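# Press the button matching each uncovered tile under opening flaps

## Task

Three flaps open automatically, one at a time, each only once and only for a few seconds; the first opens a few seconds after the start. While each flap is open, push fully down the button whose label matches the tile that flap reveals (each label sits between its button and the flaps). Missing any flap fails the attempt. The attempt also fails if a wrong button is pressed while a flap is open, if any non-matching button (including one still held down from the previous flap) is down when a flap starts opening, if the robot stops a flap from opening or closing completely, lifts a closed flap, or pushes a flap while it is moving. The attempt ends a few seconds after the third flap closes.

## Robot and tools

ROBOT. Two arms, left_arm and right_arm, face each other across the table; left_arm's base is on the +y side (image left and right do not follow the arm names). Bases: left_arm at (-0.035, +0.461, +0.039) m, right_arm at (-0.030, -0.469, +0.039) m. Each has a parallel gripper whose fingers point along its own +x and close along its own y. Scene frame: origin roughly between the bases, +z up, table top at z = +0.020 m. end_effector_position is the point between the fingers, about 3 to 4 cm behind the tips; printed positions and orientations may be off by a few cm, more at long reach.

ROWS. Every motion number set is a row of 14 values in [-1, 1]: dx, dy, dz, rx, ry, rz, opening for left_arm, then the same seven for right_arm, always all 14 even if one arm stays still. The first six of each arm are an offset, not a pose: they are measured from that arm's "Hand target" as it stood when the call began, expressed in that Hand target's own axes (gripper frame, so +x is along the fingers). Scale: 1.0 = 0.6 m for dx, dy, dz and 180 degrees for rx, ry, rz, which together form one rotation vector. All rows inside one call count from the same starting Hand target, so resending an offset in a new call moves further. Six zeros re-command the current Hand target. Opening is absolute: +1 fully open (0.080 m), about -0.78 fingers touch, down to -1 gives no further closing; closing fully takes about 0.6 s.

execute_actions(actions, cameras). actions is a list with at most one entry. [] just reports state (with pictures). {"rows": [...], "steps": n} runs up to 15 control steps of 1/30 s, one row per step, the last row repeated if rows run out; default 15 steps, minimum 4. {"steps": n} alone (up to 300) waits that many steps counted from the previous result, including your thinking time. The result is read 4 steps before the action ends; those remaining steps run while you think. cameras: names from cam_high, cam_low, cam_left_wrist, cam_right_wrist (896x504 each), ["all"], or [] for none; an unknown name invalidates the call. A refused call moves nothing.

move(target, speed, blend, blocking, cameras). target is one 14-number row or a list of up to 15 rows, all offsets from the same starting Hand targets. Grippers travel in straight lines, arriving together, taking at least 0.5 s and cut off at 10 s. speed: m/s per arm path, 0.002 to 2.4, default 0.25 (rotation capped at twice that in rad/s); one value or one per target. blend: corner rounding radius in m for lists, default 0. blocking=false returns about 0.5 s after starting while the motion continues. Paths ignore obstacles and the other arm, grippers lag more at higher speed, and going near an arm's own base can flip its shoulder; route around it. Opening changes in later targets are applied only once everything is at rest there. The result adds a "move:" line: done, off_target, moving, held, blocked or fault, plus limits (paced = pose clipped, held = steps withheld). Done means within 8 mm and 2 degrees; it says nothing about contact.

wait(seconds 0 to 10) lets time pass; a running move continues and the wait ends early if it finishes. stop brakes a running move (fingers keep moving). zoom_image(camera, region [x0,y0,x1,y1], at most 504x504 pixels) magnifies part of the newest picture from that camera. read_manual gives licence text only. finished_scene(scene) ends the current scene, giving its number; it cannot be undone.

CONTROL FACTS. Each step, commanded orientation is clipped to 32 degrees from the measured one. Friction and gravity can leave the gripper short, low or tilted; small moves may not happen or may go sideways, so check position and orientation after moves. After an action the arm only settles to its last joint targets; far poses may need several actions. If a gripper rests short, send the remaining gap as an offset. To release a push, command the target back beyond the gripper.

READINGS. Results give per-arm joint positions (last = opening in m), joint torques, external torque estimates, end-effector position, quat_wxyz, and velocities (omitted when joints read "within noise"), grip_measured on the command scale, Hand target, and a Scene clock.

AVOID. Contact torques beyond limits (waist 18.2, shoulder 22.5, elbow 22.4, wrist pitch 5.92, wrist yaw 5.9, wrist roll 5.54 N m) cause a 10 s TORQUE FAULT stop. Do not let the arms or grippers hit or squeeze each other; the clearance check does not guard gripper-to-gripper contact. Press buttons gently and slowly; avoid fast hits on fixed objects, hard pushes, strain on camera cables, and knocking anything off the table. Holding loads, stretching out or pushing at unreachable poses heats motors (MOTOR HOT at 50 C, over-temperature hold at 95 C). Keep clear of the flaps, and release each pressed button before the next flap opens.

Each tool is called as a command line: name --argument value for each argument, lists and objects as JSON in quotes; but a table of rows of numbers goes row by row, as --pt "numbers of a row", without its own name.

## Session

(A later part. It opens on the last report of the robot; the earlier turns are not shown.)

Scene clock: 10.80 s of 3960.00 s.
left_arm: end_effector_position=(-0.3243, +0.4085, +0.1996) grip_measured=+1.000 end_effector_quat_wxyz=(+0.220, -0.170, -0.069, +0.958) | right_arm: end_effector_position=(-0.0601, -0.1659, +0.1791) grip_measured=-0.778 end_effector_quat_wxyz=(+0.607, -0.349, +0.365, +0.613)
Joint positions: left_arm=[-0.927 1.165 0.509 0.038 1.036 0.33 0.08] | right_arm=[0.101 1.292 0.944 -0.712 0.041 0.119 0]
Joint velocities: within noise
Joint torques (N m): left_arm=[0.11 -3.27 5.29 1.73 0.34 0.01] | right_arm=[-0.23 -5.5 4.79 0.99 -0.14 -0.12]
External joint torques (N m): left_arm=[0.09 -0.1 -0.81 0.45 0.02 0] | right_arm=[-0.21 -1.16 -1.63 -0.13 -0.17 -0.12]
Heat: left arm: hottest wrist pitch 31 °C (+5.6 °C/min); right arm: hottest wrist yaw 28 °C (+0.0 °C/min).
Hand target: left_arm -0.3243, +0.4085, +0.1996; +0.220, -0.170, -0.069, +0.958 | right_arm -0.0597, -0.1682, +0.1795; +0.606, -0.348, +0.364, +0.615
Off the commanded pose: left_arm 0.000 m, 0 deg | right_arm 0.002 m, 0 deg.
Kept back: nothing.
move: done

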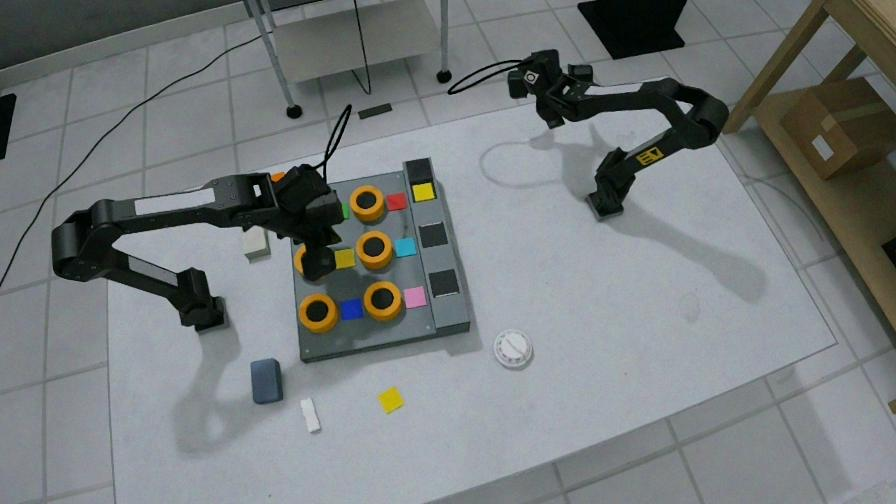

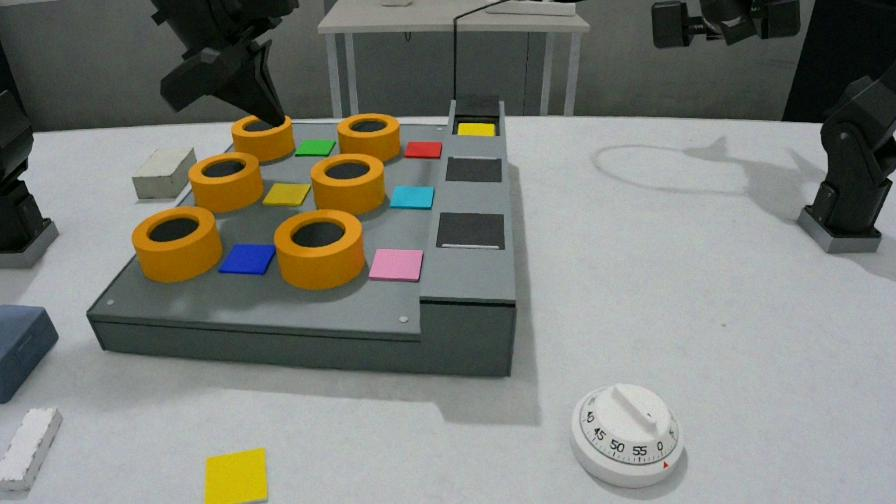

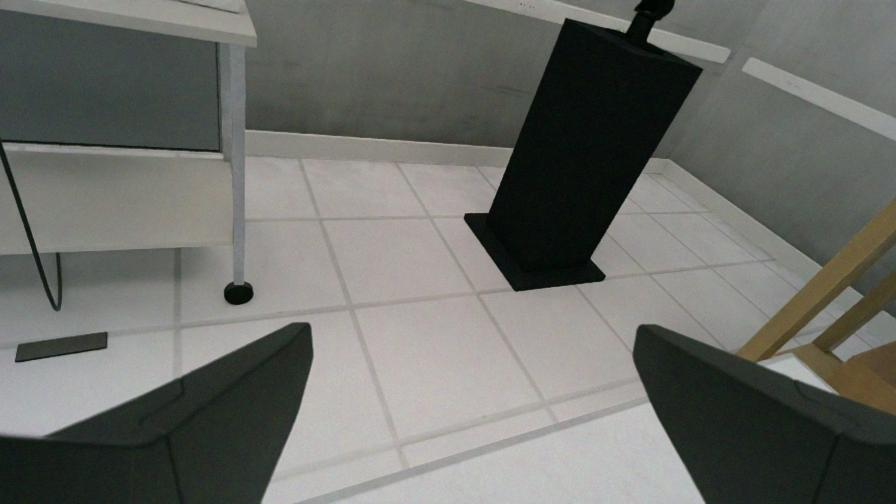

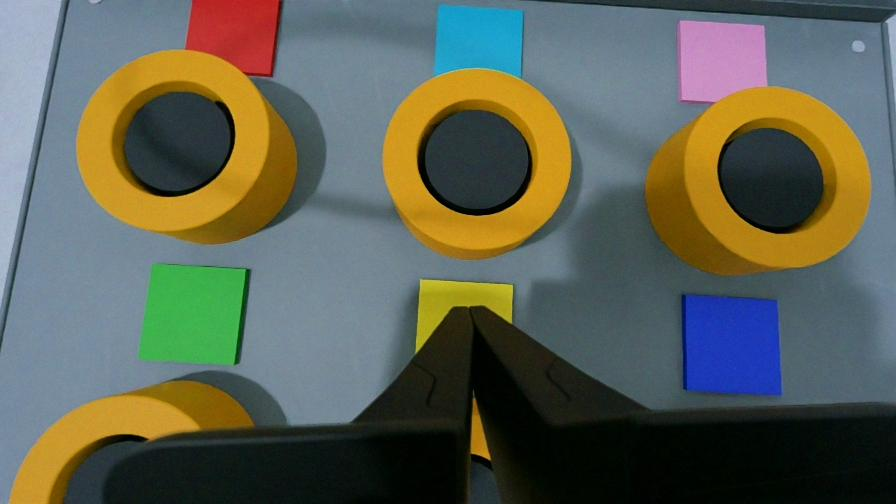

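move --pt "0 0 0 0 0 0 1 -0.042 0.007 -0.079 0 0 0 -0.8" --pt "0 0 0 0 0 0 1 0.081 0.007 -0.149 0 0 0 -0.8" --speed '[0.35,0.22]'

Scene clock: 12.23 s of 3960.00 s.
left_arm: end_effector_position=(-0.3243, +0.4085, +0.1996) grip_measured=+1.000 end_effector_quat_wxyz=(+0.220, -0.170, -0.069, +0.958) | right_arm: end_effector_position=(-0.0658, -0.2186, +0.1184) grip_measured=-0.778 end_effector_quat_wxyz=(+0.615, -0.329, +0.346, +0.627) end_effector_velocity=(-0.003, -0.003, -0.004) end_effector_angular_velocity=(-0.006, +0.014, +0.020)
Joint positions: left_arm=[-0.927 1.165 0.509 0.038 1.036 0.33 0.08] | right_arm=[0.168 1.072 0.539 -0.466 0.074 0.17 0]
Joint velocities: left_arm=[within noise] | right_arm=[0.002 -0.007 -0.017 0.007 -0.022 -0.007 0]
Joint torques (N m): left_arm=[0.05 -3.34 5.33 1.76 0.33 0.02] | right_arm=[0.28 3.44 1.6 3.97 -0.07 0.26]
External joint torques (N m): left_arm=[0.05 -0.17 -0.79 0.48 0.01 0.01] | right_arm=[0.28 6.07 -4.66 2.78 -0.12 0.26]
Heat: left arm: hottest wrist pitch 31 °C (+4.9 °C/min); right arm: hottest wrist pitch 28 °C (+9.8 °C/min).
Hand target: left_arm -0.3243, +0.4085, +0.1996; +0.220, -0.170, -0.069, +0.958 | right_arm -0.0661, -0.2221, +0.0932; +0.606, -0.348, +0.364, +0.615
Off the commanded pose: left_arm 0.000 m, 0 deg | right_arm 0.025 m, 3 deg.
Kept back: nothing.
move: off_target (right_arm)

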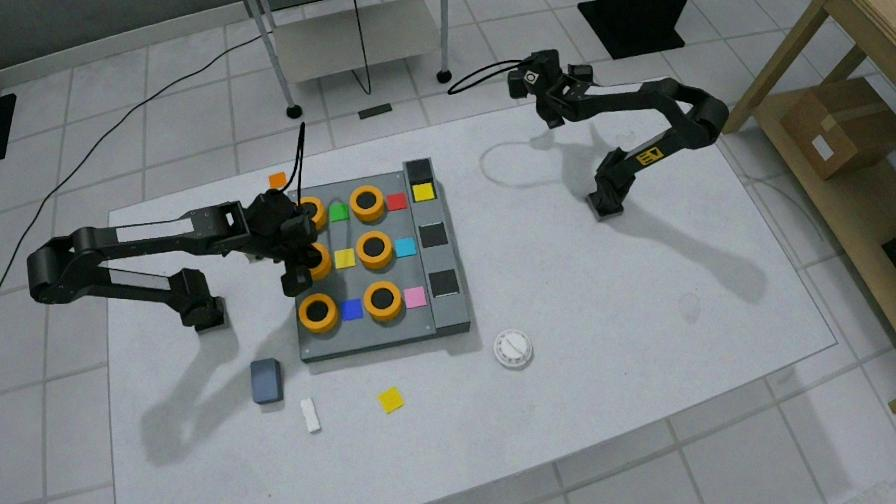

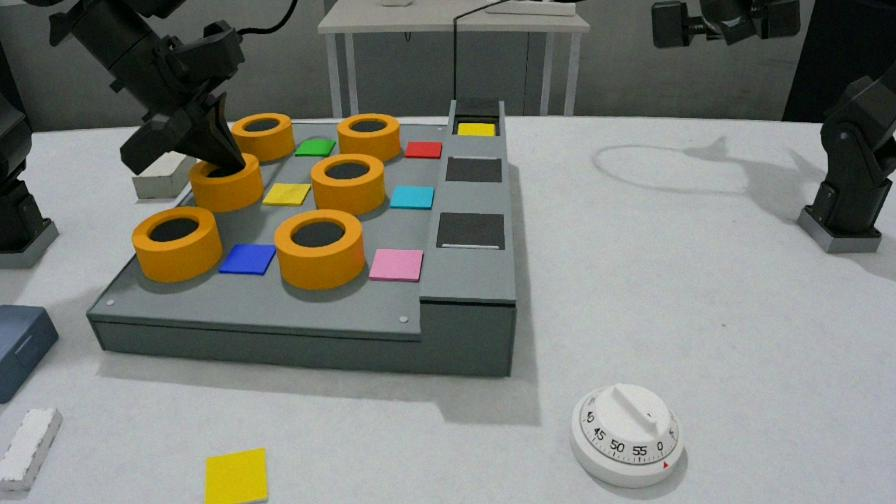

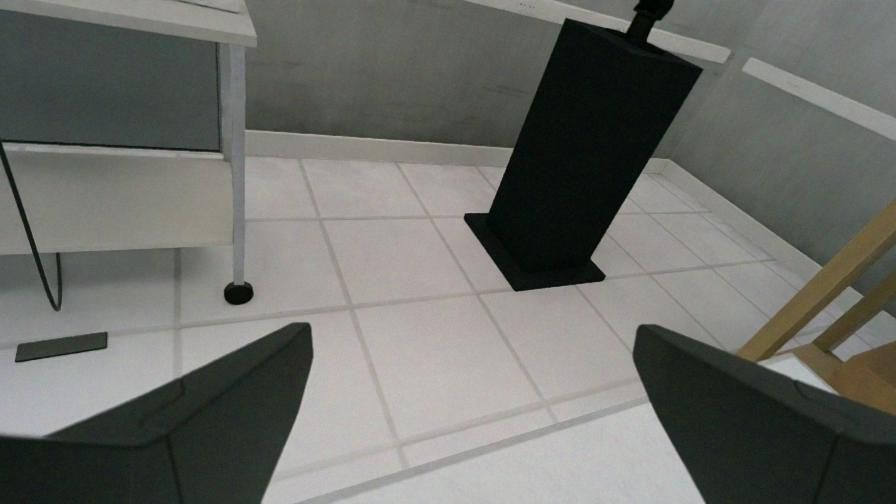

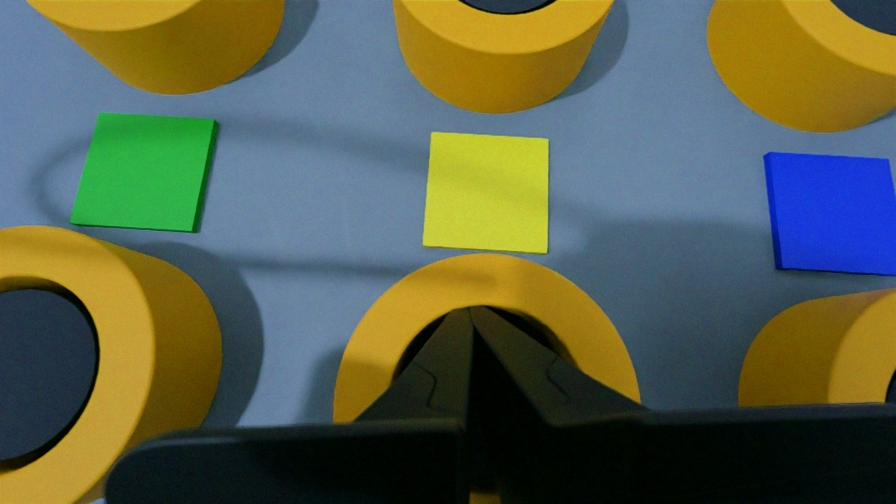

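move --pt "0 0 0 0 0 0 1 -0.121 0 0.055 0 0 0 -0.8" --pt "0 0 0 0 0 0 1 -0.084 -0.067 0.147 0 0 0 -0.8" --speed 0.35 --blend 0.02

Scene clock: 13.53 s of 3960.00 s.
left_arm: end_effector_position=(-0.3243, +0.4085, +0.1996) grip_measured=+1.000 end_effector_quat_wxyz=(+0.220, -0.170, -0.069, +0.958) | right_arm: end_effector_position=(-0.0238, -0.1732, +0.1773) grip_measured=-0.778 end_effector_quat_wxyz=(+0.607, -0.350, +0.366, +0.613)
Joint positions: left_arm=[-0.927 1.165 0.509 0.038 1.036 0.33 0.08] | right_arm=[-0.058 1.259 0.915 -0.718 -0.037 -0.019 0]
Joint velocities: within noise
Joint torques (N m): left_arm=[0.11 -3.21 5.33 1.74 0.32 0.04] | right_arm=[-0.27 -3.29 6.89 1.07 -0.2 -0.14]
External joint torques (N m): left_arm=[0.11 -0.07 -0.77 0.47 0 0.03] | right_arm=[-0.27 0.78 0.5 -0.03 -0.18 -0.15]
Heat: left arm: hottest wrist pitch 31 °C (+4.4 °C/min); right arm: hottest wrist pitch 28 °C (+8.9 °C/min).
Hand target: left_arm -0.3243, +0.4085, +0.1996; +0.220, -0.170, -0.069, +0.958 | right_arm -0.0236, -0.1701, +0.1796; +0.606, -0.348, +0.364, +0.615
Off the commanded pose: left_arm 0.000 m, 0 deg | right_arm 0.004 m, 0 deg.
Kept back: nothing.
move: done

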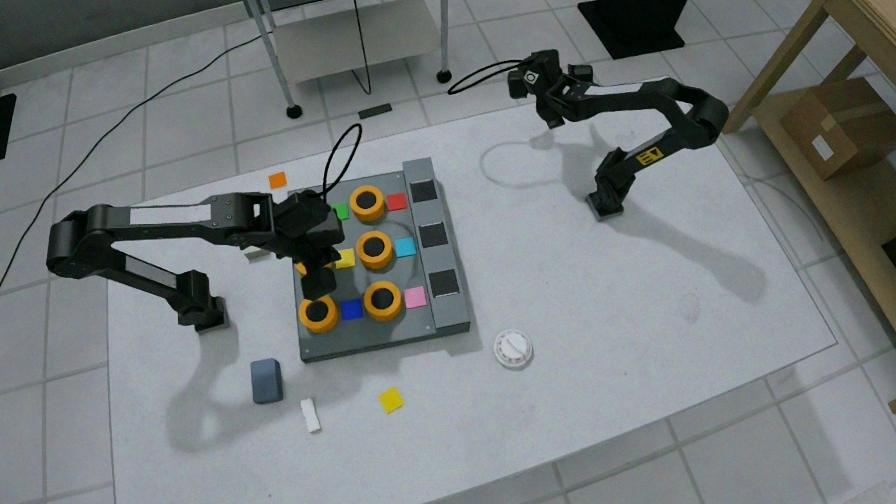

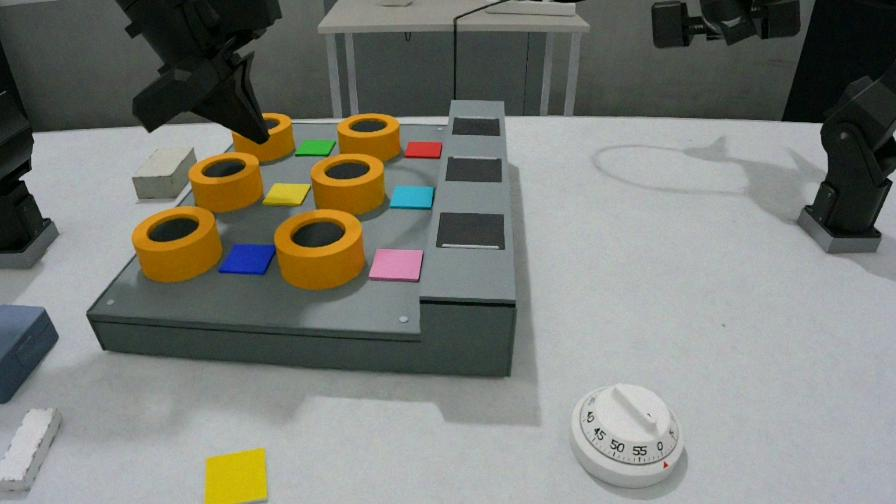

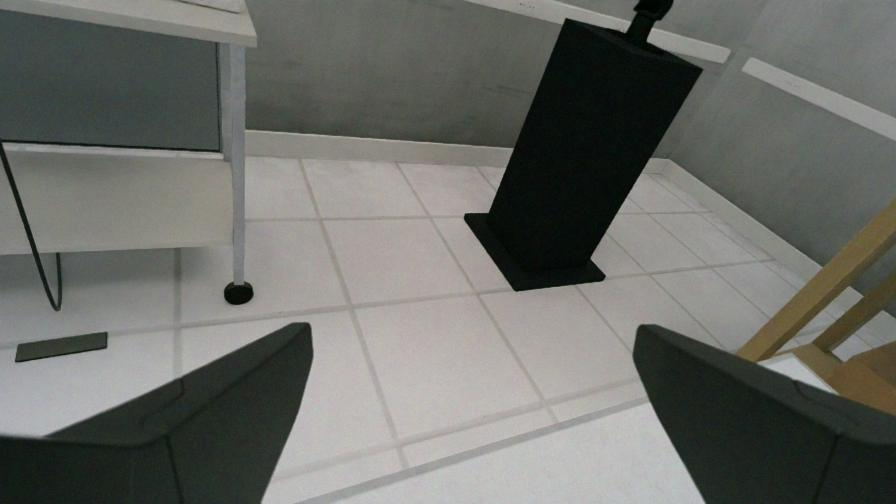

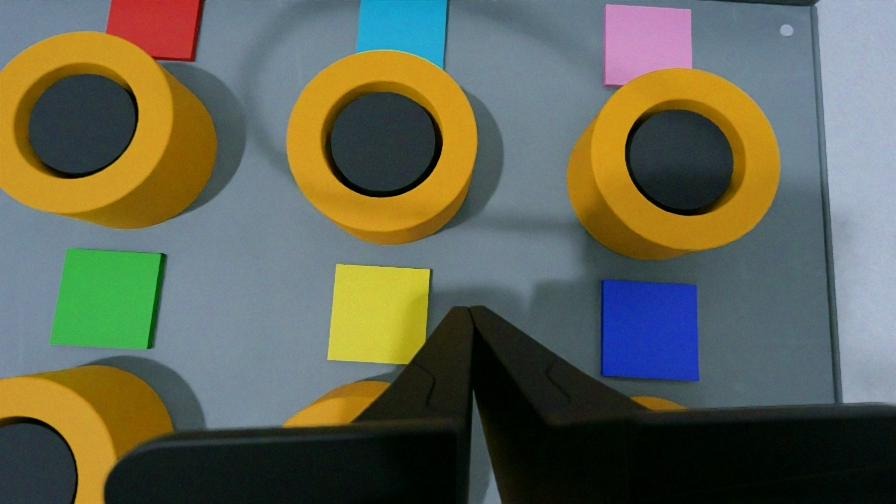

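wait --seconds 0.4 --cameras '["cam_high","cam_low"]'

Scene clock: 14.03 s of 3960.00 s.
left_arm: end_effector_position=(-0.3243, +0.4085, +0.1996) grip_measured=+1.000 end_effector_quat_wxyz=(+0.220, -0.170, -0.069, +0.958) | right_arm: end_effector_position=(-0.0238, -0.1732, +0.1771) grip_measured=-0.778 end_effector_quat_wxyz=(+0.607, -0.350, +0.366, +0.613)
Joint positions: left_arm=[-0.927 1.165 0.509 0.038 1.036 0.33 0.08] | right_arm=[-0.058 1.259 0.915 -0.718 -0.038 -0.019 0]
Joint velocities: within noise
Joint torques (N m): left_arm=[0.09 -3.27 5.36 1.75 0.3 0.04] | right_arm=[-0.23 -3.28 6.92 1.06 -0.2 -0.11]
External joint torques (N m): left_arm=[0.11 -0.11 -0.72 0.48 -0.02 0.02] | right_arm=[-0.24 0.79 0.49 -0.06 -0.17 -0.11]
Heat: left arm: hottest wrist pitch 31 °C (+4.3 °C/min); right arm: hottest wrist pitch 28 °C (+8.6 °C/min).
Hand target: left_arm -0.3243, +0.4085, +0.1996; +0.220, -0.170, -0.069, +0.958 | right_arm -0.0236, -0.1701, +0.1795; +0.606, -0.348, +0.364, +0.615
Off the commanded pose: left_arm 0.000 m, 0 deg | right_arm 0.004 m, 0 deg.
Steps of this call (1-15: nothing new was sent). Readings (end_effector_position of left_arm | right_arm):
1: (-0.3243, +0.4085, +0.1996) | (-0.0239, -0.1732, +0.1772)
2: (-0.3243, +0.4085, +0.1996) | (-0.0239, -0.1732, +0.1772)
4: (-0.3243, +0.4085, +0.1996) | (-0.0239, -0.1732, +0.1772)
8: (-0.3243, +0.4085, +0.1996) | (-0.0238, -0.1732, +0.1771)
15: the state above
Images, in order (width x height): cam_high 896x504, cam_low 896x504.

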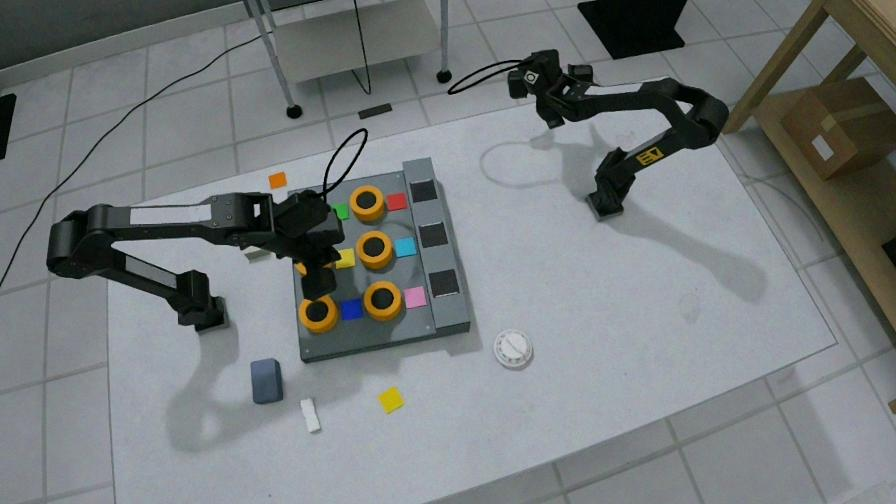

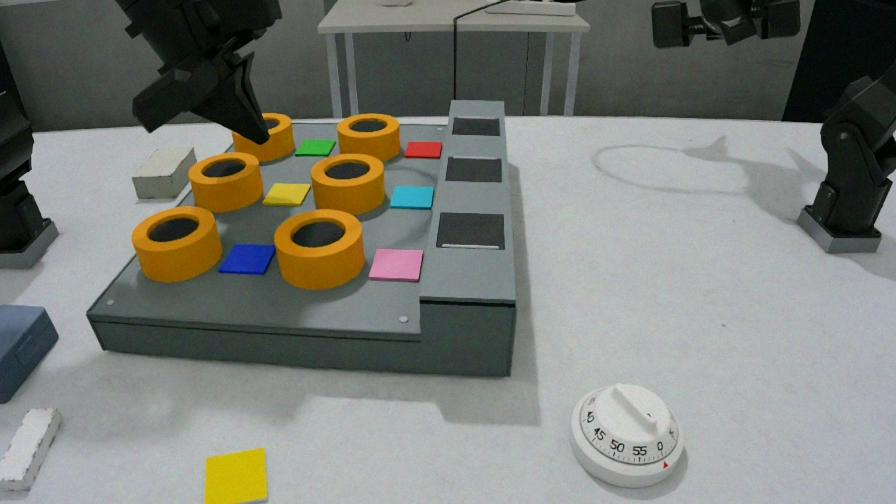

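wait --seconds 0.4 --cameras '["cam_high","cam_low"]'

Scene clock: 14.50 s of 3960.00 s.
left_arm: end_effector_position=(-0.3243, +0.4085, +0.1996) grip_measured=+1.000 end_effector_quat_wxyz=(+0.220, -0.170, -0.069, +0.958) | right_arm: end_effector_position=(-0.0238, -0.1732, +0.1771) grip_measured=-0.778 end_effector_quat_wxyz=(+0.607, -0.350, +0.366, +0.613)
Joint positions: left_arm=[-0.927 1.165 0.509 0.038 1.036 0.33 0.08] | right_arm=[-0.058 1.259 0.915 -0.718 -0.038 -0.019 0]
Joint velocities: within noise
Joint torques (N m): left_arm=[0.13 -3.31 5.34 1.74 0.32 0.01] | right_arm=[-0.28 -3.3 6.9 1.07 -0.21 -0.12]
External joint torques (N m): left_arm=[0.13 -0.13 -0.79 0.46 0 0] | right_arm=[-0.3 0.77 0.52 -0.03 -0.18 -0.12]
Heat: left arm: hottest wrist pitch 31 °C (+4.1 °C/min); right arm: hottest wrist pitch 28 °C (+8.3 °C/min).
Hand target: left_arm -0.3243, +0.4085, +0.1996; +0.220, -0.170, -0.069, +0.958 | right_arm -0.0236, -0.1701, +0.1795; +0.606, -0.348, +0.364, +0.615
Off the commanded pose: left_arm 0.000 m, 0 deg | right_arm 0.004 m, 0 deg.
Steps of this call (1-14: nothing new was sent). Readings (end_effector_position of left_arm | right_arm):
1: (-0.3243, +0.4085, +0.1996) | (-0.0238, -0.1732, +0.1771)
2: (-0.3243, +0.4085, +0.1996) | (-0.0238, -0.1732, +0.1771)
4: (-0.3243, +0.4085, +0.1996) | (-0.0238, -0.1732, +0.1771)
8: (-0.3243, +0.4085, +0.1996) | (-0.0238, -0.1732, +0.1771)
14: the state above
Images, in order (width x height): cam_high 896x504, cam_low 896x504.

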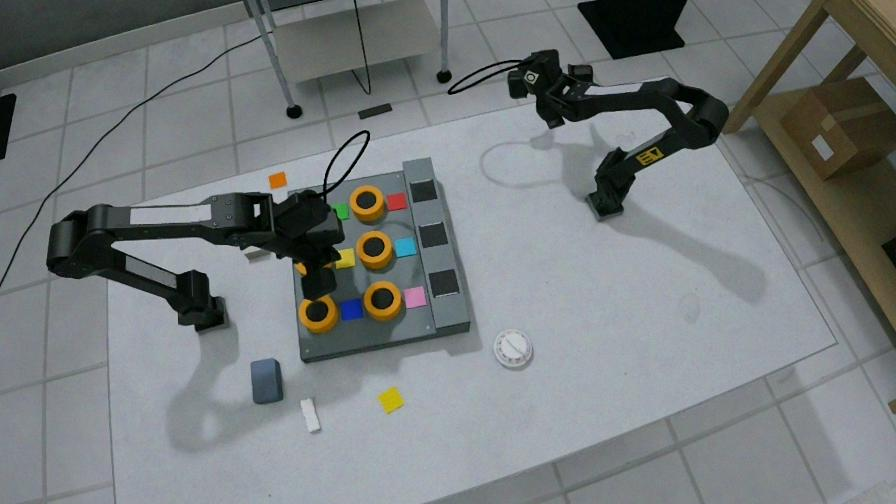

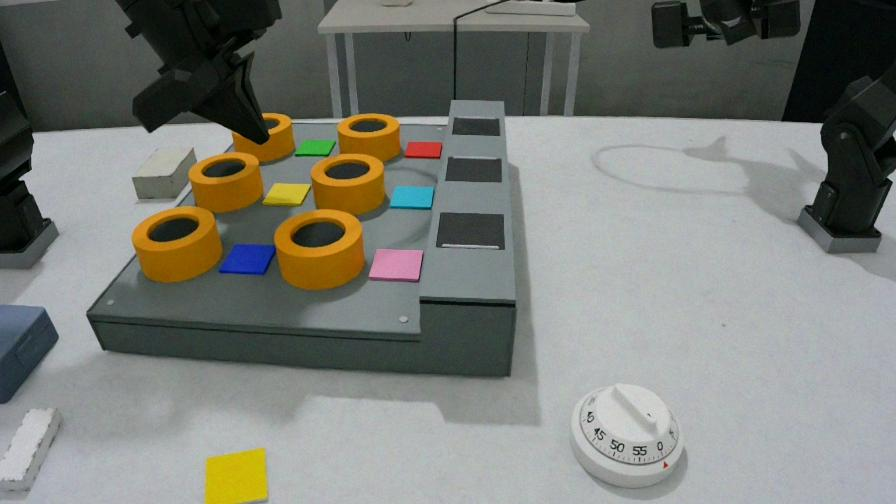

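wait --seconds 0.4 --cameras '["cam_high","cam_low"]'

Scene clock: 14.97 s of 3960.00 s.
left_arm: end_effector_position=(-0.3243, +0.4085, +0.1996) grip_measured=+1.000 end_effector_quat_wxyz=(+0.220, -0.170, -0.069, +0.958) | right_arm: end_effector_position=(-0.0238, -0.1732, +0.1771) grip_measured=-0.778 end_effector_quat_wxyz=(+0.607, -0.350, +0.366, +0.613)
Joint positions: left_arm=[-0.927 1.165 0.509 0.038 1.036 0.33 0.08] | right_arm=[-0.058 1.259 0.915 -0.718 -0.038 -0.019 0]
Joint velocities: within noise
Joint torques (N m): left_arm=[0.1 -3.35 5.3 1.76 0.31 0.03] | right_arm=[-0.24 -3.27 6.88 1.07 -0.21 -0.12]
External joint torques (N m): left_arm=[0.1 -0.16 -0.86 0.47 -0.02 0.01] | right_arm=[-0.24 0.72 0.54 -0.02 -0.19 -0.12]
Heat: left arm: hottest wrist pitch 31 °C (+4.0 °C/min); right arm: hottest wrist pitch 28 °C (+8.0 °C/min).
Hand target: left_arm -0.3243, +0.4085, +0.1996; +0.220, -0.170, -0.069, +0.958 | right_arm -0.0236, -0.1702, +0.1795; +0.606, -0.348, +0.364, +0.615
Off the commanded pose: left_arm 0.000 m, 0 deg | right_arm 0.004 m, 0 deg.
Steps of this call (1-14: nothing new was sent). Readings (end_effector_position of left_arm | right_arm):
1: (-0.3243, +0.4085, +0.1996) | (-0.0238, -0.1732, +0.1771)
2: (-0.3243, +0.4085, +0.1996) | (-0.0238, -0.1732, +0.1771)
4: (-0.3243, +0.4085, +0.1996) | (-0.0238, -0.1732, +0.1771)
8: (-0.3243, +0.4085, +0.1996) | (-0.0238, -0.1732, +0.1771)
14: the state above
Images, in order (width x height): cam_high 896x504, cam_low 896x504.

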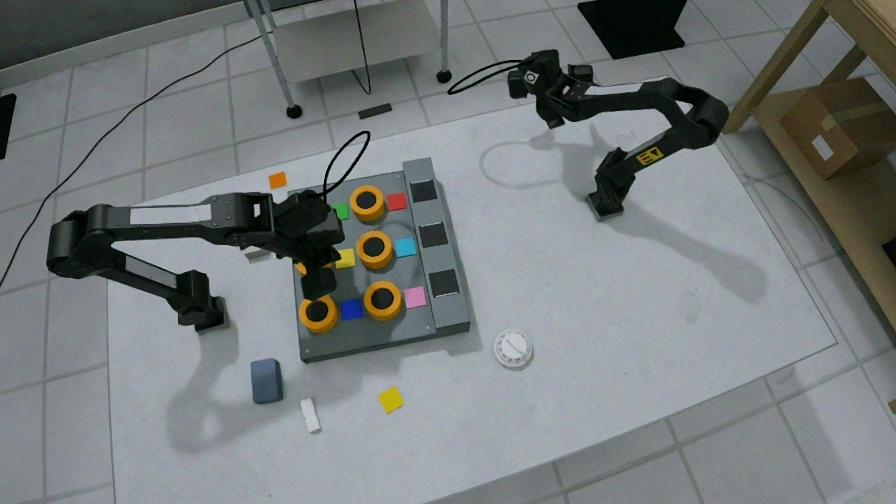

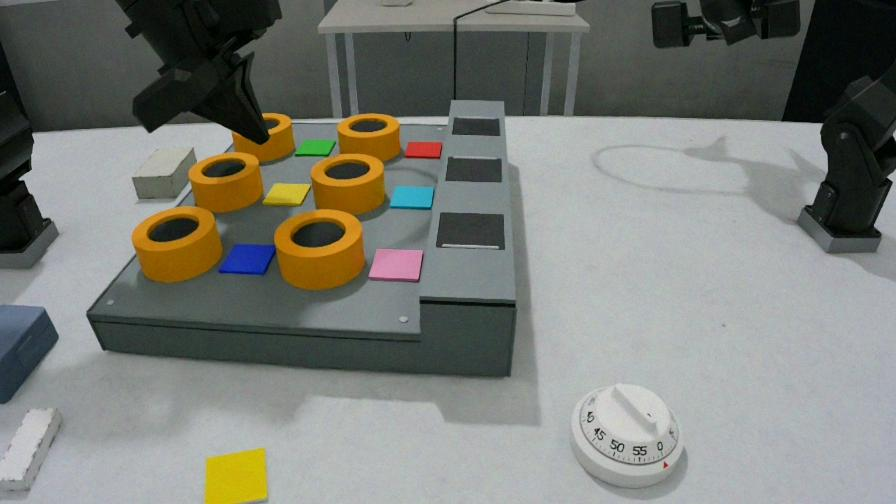

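wait --seconds 0.4 --cameras '["cam_high","cam_low"]'

Scene clock: 15.47 s of 3960.00 s.
left_arm: end_effector_position=(-0.3243, +0.4085, +0.1996) grip_measured=+1.000 end_effector_quat_wxyz=(+0.220, -0.170, -0.069, +0.958) | right_arm: end_effector_position=(-0.0238, -0.1732, +0.1771) grip_measured=-0.778 end_effector_quat_wxyz=(+0.607, -0.350, +0.366, +0.613)
Joint positions: left_arm=[-0.927 1.165 0.509 0.038 1.036 0.33 0.08] | right_arm=[-0.058 1.259 0.915 -0.718 -0.038 -0.019 0]
Joint velocities: within noise
Joint torques (N m): left_arm=[0.04 -3.3 5.34 1.77 0.32 0.04] | right_arm=[-0.27 -3.29 6.89 1.06 -0.21 -0.12]
External joint torques (N m): left_arm=[0.04 -0.11 -0.81 0.47 0 0.03] | right_arm=[-0.23 0.78 0.48 -0.05 -0.2 -0.12]
Heat: left arm: hottest wrist pitch 31 °C (+3.9 °C/min); right arm: hottest elbow 28 °C (+11.6 °C/min).
Hand target: left_arm -0.3243, +0.4085, +0.1996; +0.220, -0.170, -0.069, +0.958 | right_arm -0.0236, -0.1702, +0.1795; +0.606, -0.348, +0.364, +0.615
Off the commanded pose: left_arm 0.000 m, 0 deg | right_arm 0.004 m, 0 deg.
Steps of this call (1-15: nothing new was sent). Readings (end_effector_position of left_arm | right_arm):
1: (-0.3243, +0.4085, +0.1996) | (-0.0238, -0.1732, +0.1771)
2: (-0.3243, +0.4085, +0.1996) | (-0.0238, -0.1732, +0.1771)
4: (-0.3243, +0.4085, +0.1996) | (-0.0238, -0.1732, +0.1771)
8: (-0.3243, +0.4085, +0.1996) | (-0.0238, -0.1732, +0.1771)
15: the state above
Images, in order (width x height): cam_high 896x504, cam_low 896x504.

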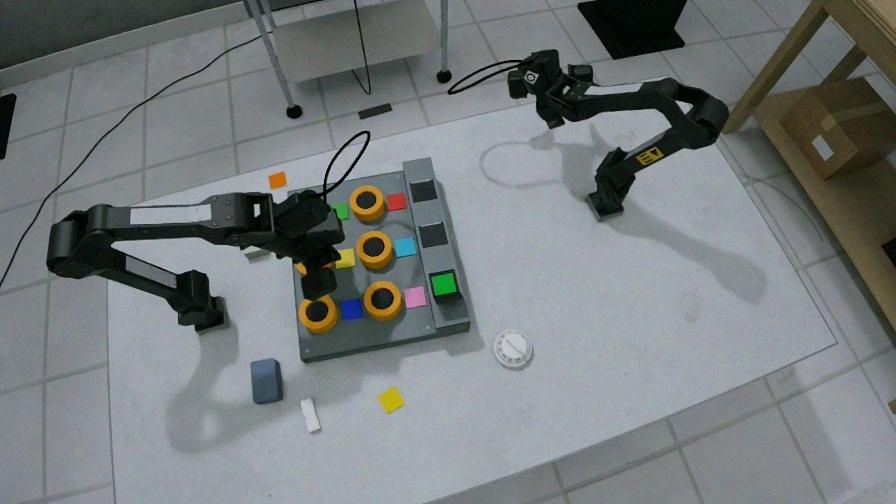

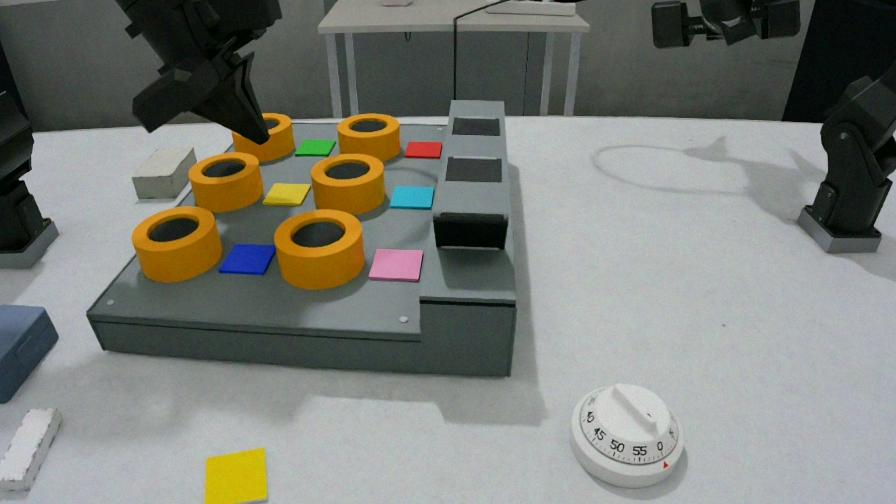

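move --pt "0 0 0 0 0 0 1 -0.036 0.2587 -0.067 0 0 0 -0.8" --pt "0 0 0 0 0 0 1 0.0905 0.2587 -0.135 0 0 0 -0.8" --speed '[0.4,0.22]'

Scene clock: 17.03 s of 3960.00 s.
left_arm: end_effector_position=(-0.3243, +0.4085, +0.1996) grip_measured=+1.000 end_effector_quat_wxyz=(+0.220, -0.170, -0.069, +0.958) | right_arm: end_effector_position=(-0.1832, -0.2090, +0.1204) grip_measured=-0.778 end_effector_quat_wxyz=(+0.612, -0.324, +0.354, +0.629) end_effector_velocity=(-0.003, -0.001, -0.003) end_effector_angular_velocity=(+0.006, +0.017, +0.026)
Joint positions: left_arm=[-0.927 1.165 0.509 0.038 1.036 0.33 0.08] | right_arm=[0.67 1.365 0.741 -0.461 0.316 0.622 0]
Joint velocities: left_arm=[within noise] | right_arm=[-0.002 -0.007 -0.022 0.037 -0.022 -0.022 0]
Joint torques (N m): left_arm=[0.03 -3.34 5.41 1.75 0.3 0.03] | right_arm=[-0.37 0.89 2.14 2.45 -0.36 0.19]
External joint torques (N m): left_arm=[0.02 -0.16 -0.71 0.47 -0.02 0.02] | right_arm=[-0.37 5.37 -3.93 1.36 -0.56 0.19]
Heat: left arm: hottest wrist pitch 31 °C (+3.5 °C/min); right arm: hottest elbow 28 °C (+10.6 °C/min).
Hand target: left_arm -0.3243, +0.4085, +0.1996; +0.220, -0.170, -0.069, +0.958 | right_arm -0.1811, -0.2139, +0.0964; +0.606, -0.348, +0.364, +0.615
Off the commanded pose: left_arm 0.000 m, 0 deg | right_arm 0.025 m, 4 deg.
Kept back: nothing.
move: off_target (right_arm)

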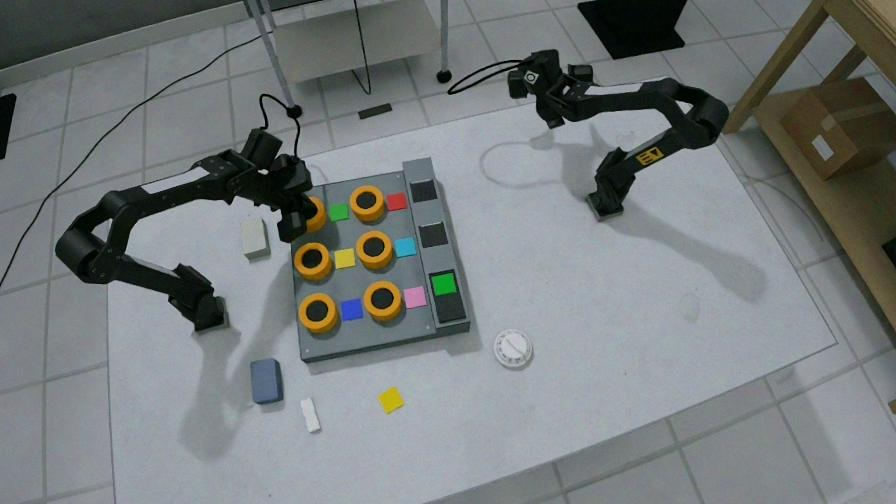

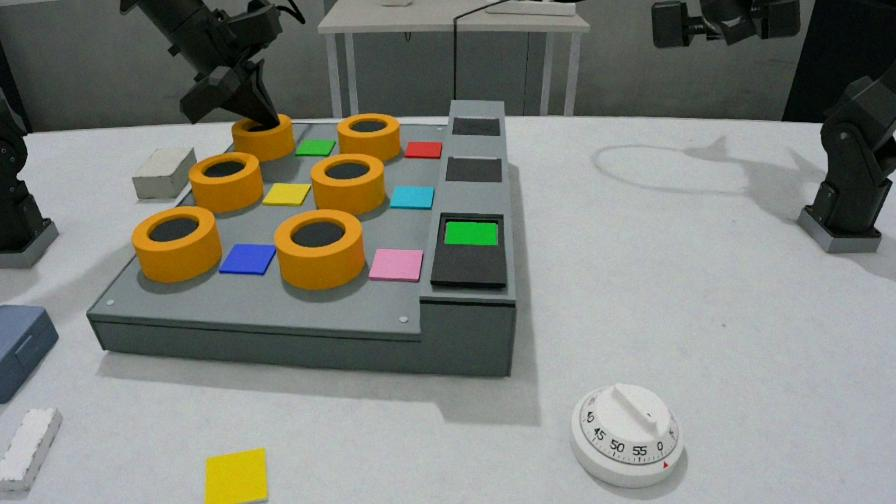

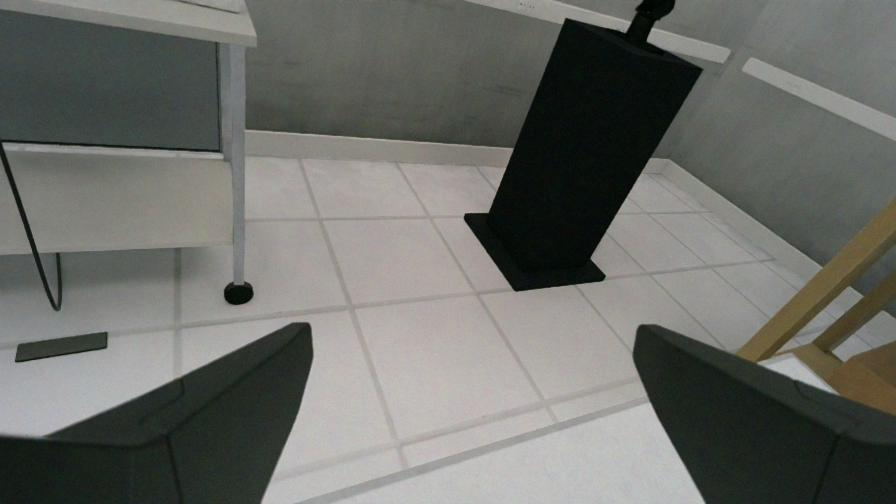

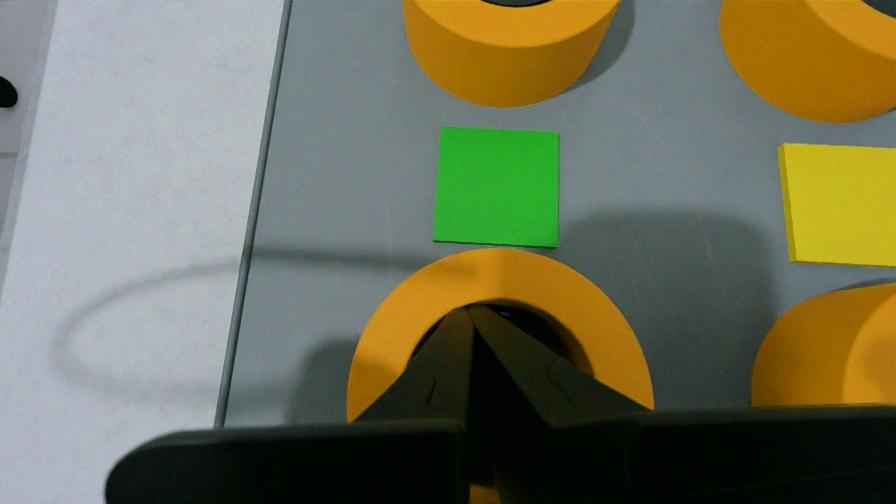

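execute_actions --actions '[{"rows":[[0,0,0,0,0,0,1,0.018,0,-0.01,0,0,0,-0.8]],"steps":6}]' --cameras '[]'

move --target '[0,0,0,0,0,0,1,-0.13,0,0.055,0,0,0,-0.8]' --speed 0.3

wait --seconds 4 --cameras '["cam_high"]'

finished_scene --scene 1

Scene clock: 17.30 s of 3960.00 s.
left_arm: end_effector_position=(-0.3243, +0.4085, +0.1996) grip_measured=+1.000 end_effector_quat_wxyz=(+0.220, -0.170, -0.069, +0.958) | right_arm: end_effector_position=(-0.1829, -0.2092, +0.1182) grip_measured=-0.778 end_effector_quat_wxyz=(+0.613, -0.321, +0.351, +0.631) end_effector_velocity=(+0.003, -0.006, -0.021) end_effector_angular_velocity=(+0.157, +0.025, +0.000)
Joint positions: left_arm=[-0.927 1.165 0.509 0.038 1.036 0.33 0.08] | right_arm=[0.672 1.363 0.727 -0.44 0.322 0.622 0]
Joint velocities: left_arm=[within noise] | right_arm=[0.051 -0.066 -0.217 0.286 0.095 0.007 0]
Joint torques (N m): left_arm=[0.05 -3.35 5.24 1.77 0.32 0.02] | right_arm=[-0.67 3.07 1.7 2.98 -0.62 0.22]
External joint torques (N m): left_arm=[0.03 -0.21 -0.86 0.49 0 0.01] | right_arm=[-0.71 7.62 -4.67 1.8 -0.78 0.22]
Heat: left arm: hottest wrist pitch 31 °C (+3.5 °C/min); right arm: hottest elbow 28 °C (+10.4 °C/min).
Hand target: left_arm -0.3243, +0.4085, +0.1996; +0.220, -0.170, -0.069, +0.958 | right_arm -0.1814, -0.2138, +0.0841; +0.606, -0.348, +0.364, +0.615
Steps of this call (1-6: nothing new was sent; 7-8: this action's first 2). Readings (end_effector_position of left_arm | right_arm):
7: (-0.3243, +0.4085, +0.1996) | (-0.1830, -0.2091, +0.1194)
8: the state above
No camera images: "cameras" was empty.

Scene clock: 18.40 s of 3960.00 s.
left_arm: end_effector_position=(-0.3243, +0.4085, +0.1996) grip_measured=+1.000 end_effector_quat_wxyz=(+0.220, -0.170, -0.069, +0.958) | right_arm: end_effector_position=(-0.1768, -0.2244, +0.1629) grip_measured=-0.778 end_effector_quat_wxyz=(+0.607, -0.356, +0.363, +0.611)
Joint positions: left_arm=[-0.927 1.165 0.509 0.038 1.036 0.33 0.08] | right_arm=[0.683 1.301 0.901 -0.766 0.309 0.64 0]
Joint velocities: within noise
Joint torques (N m): left_arm=[0.06 -3.31 5.26 1.78 0.32 0.01] | right_arm=[0.4 -4.88 6.57 0.77 0.14 0.2]
External joint torques (N m): left_arm=[0.07 -0.12 -0.87 0.49 0 0] | right_arm=[0.42 -0.68 0.34 -0.17 -0.07 0.19]
Heat: left arm: hottest wrist pitch 31 °C (+3.3 °C/min); right arm: hottest wrist pitch 29 °C (+9.8 °C/min).
Hand target: left_arm -0.3243, +0.4085, +0.1996; +0.220, -0.170, -0.069, +0.958 | right_arm -0.1792, -0.2235, +0.1682; +0.606, -0.348, +0.364, +0.615
Off your previous action's commanded pose at its last step (step 4 of this call): left_arm 0.000 m, 0 deg | right_arm 0.034 m, 5 deg.
Off the commanded pose: left_arm 0.000 m, 0 deg | right_arm 0.006 m, 1 deg.
Kept back: nothing.
move: done

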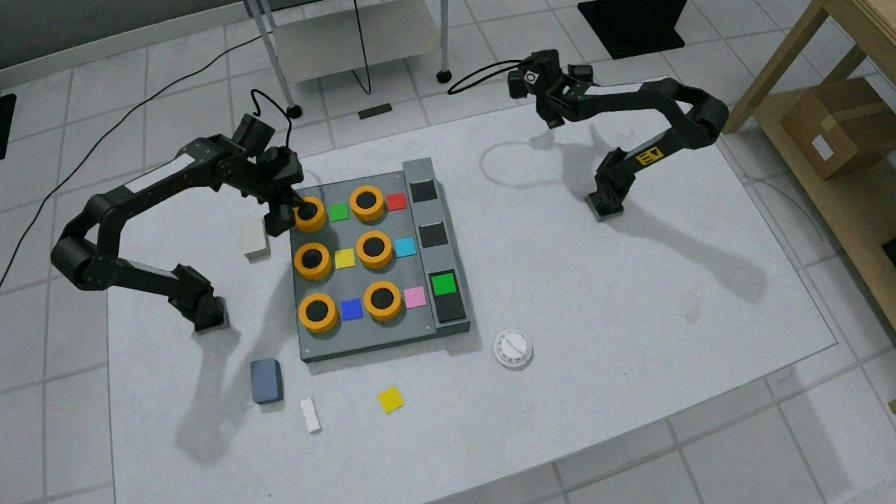

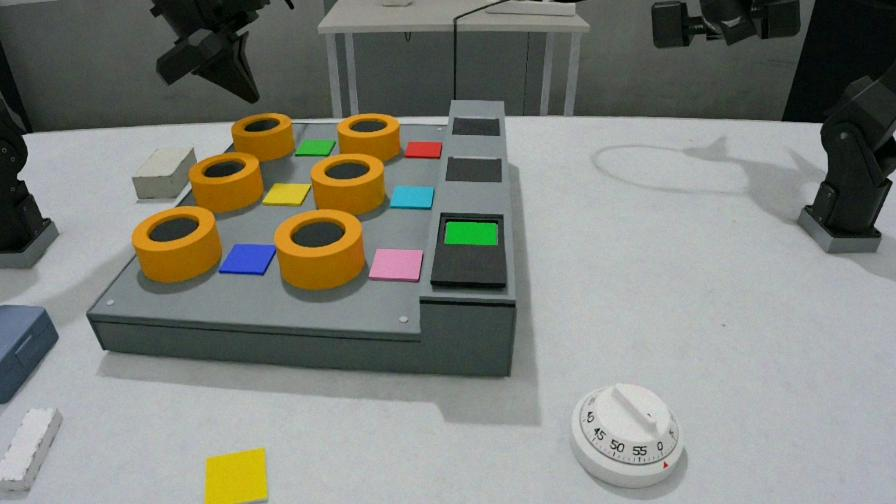

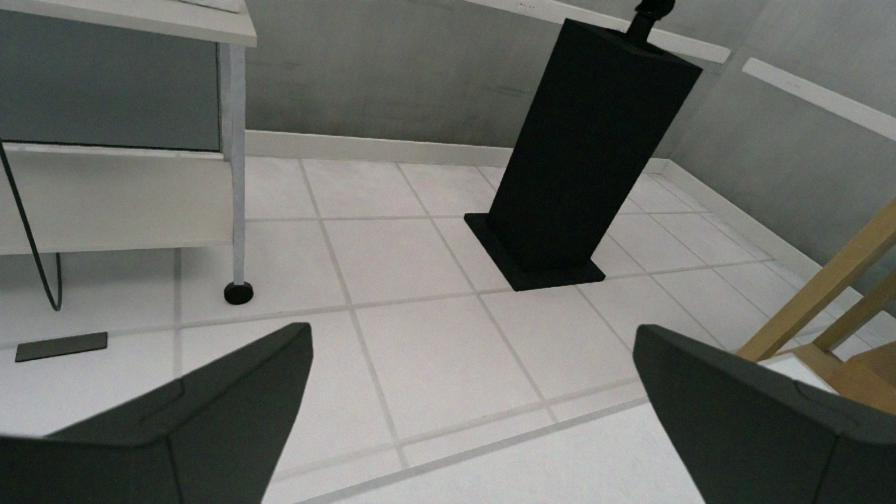

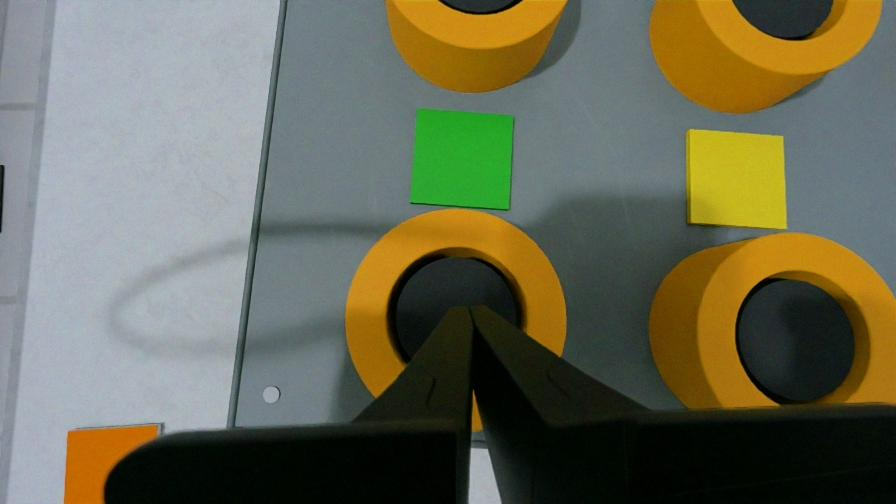

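Scene clock: 21.63 s of 3960.00 s.
left_arm: end_effector_position=(-0.3243, +0.4085, +0.1996) grip_measured=+1.000 end_effector_quat_wxyz=(+0.220, -0.170, -0.069, +0.958) | right_arm: end_effector_position=(-0.1768, -0.2246, +0.1628) grip_measured=-0.778 end_effector_quat_wxyz=(+0.607, -0.357, +0.363, +0.611)
Joint positions: left_arm=[-0.927 1.165 0.509 0.038 1.036 0.33 0.08] | right_arm=[0.683 1.301 0.901 -0.767 0.309 0.64 0]
Joint velocities: within noise
Joint torques (N m): no reading
External joint torques (N m): no reading
Steps of this call (1-97: nothing new was sent). Readings (end_effector_position of left_arm | right_arm):
1: (-0.3243, +0.4085, +0.1996) | (-0.1768, -0.2245, +0.1629)
2: (-0.3243, +0.4085, +0.1996) | (-0.1767, -0.2245, +0.1629)
4: (-0.3243, +0.4085, +0.1996) | (-0.1768, -0.2246, +0.1629)
8: (-0.3243, +0.4085, +0.1996) | (-0.1768, -0.2246, +0.1628)
97: (-0.3243, +0.4085, +0.1996) | (-0.1768, -0.2246, +0.1628)
Images, in order (width x height): cam_high 896x504.
The task's run has ended: the event that ends the task has happened. This ends this scene only. If you have not yet called finished_scene for this scene, call it to go on to the next scene.

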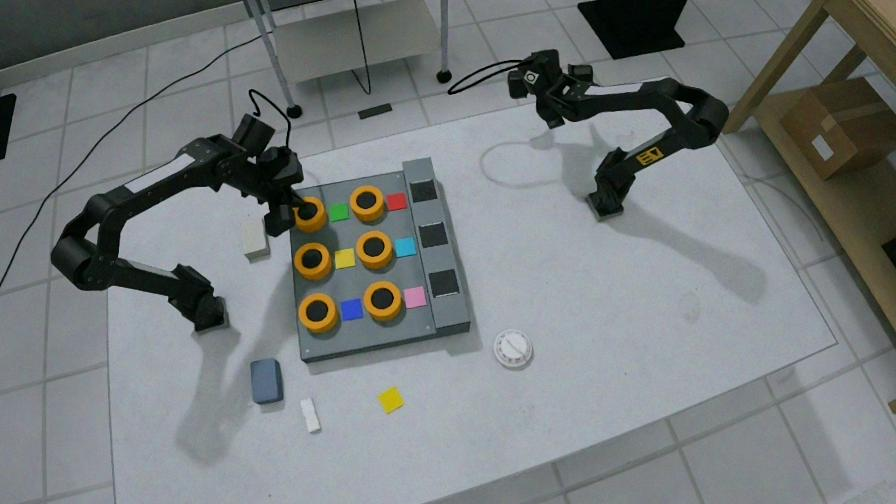

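The scene is finished: the task was done.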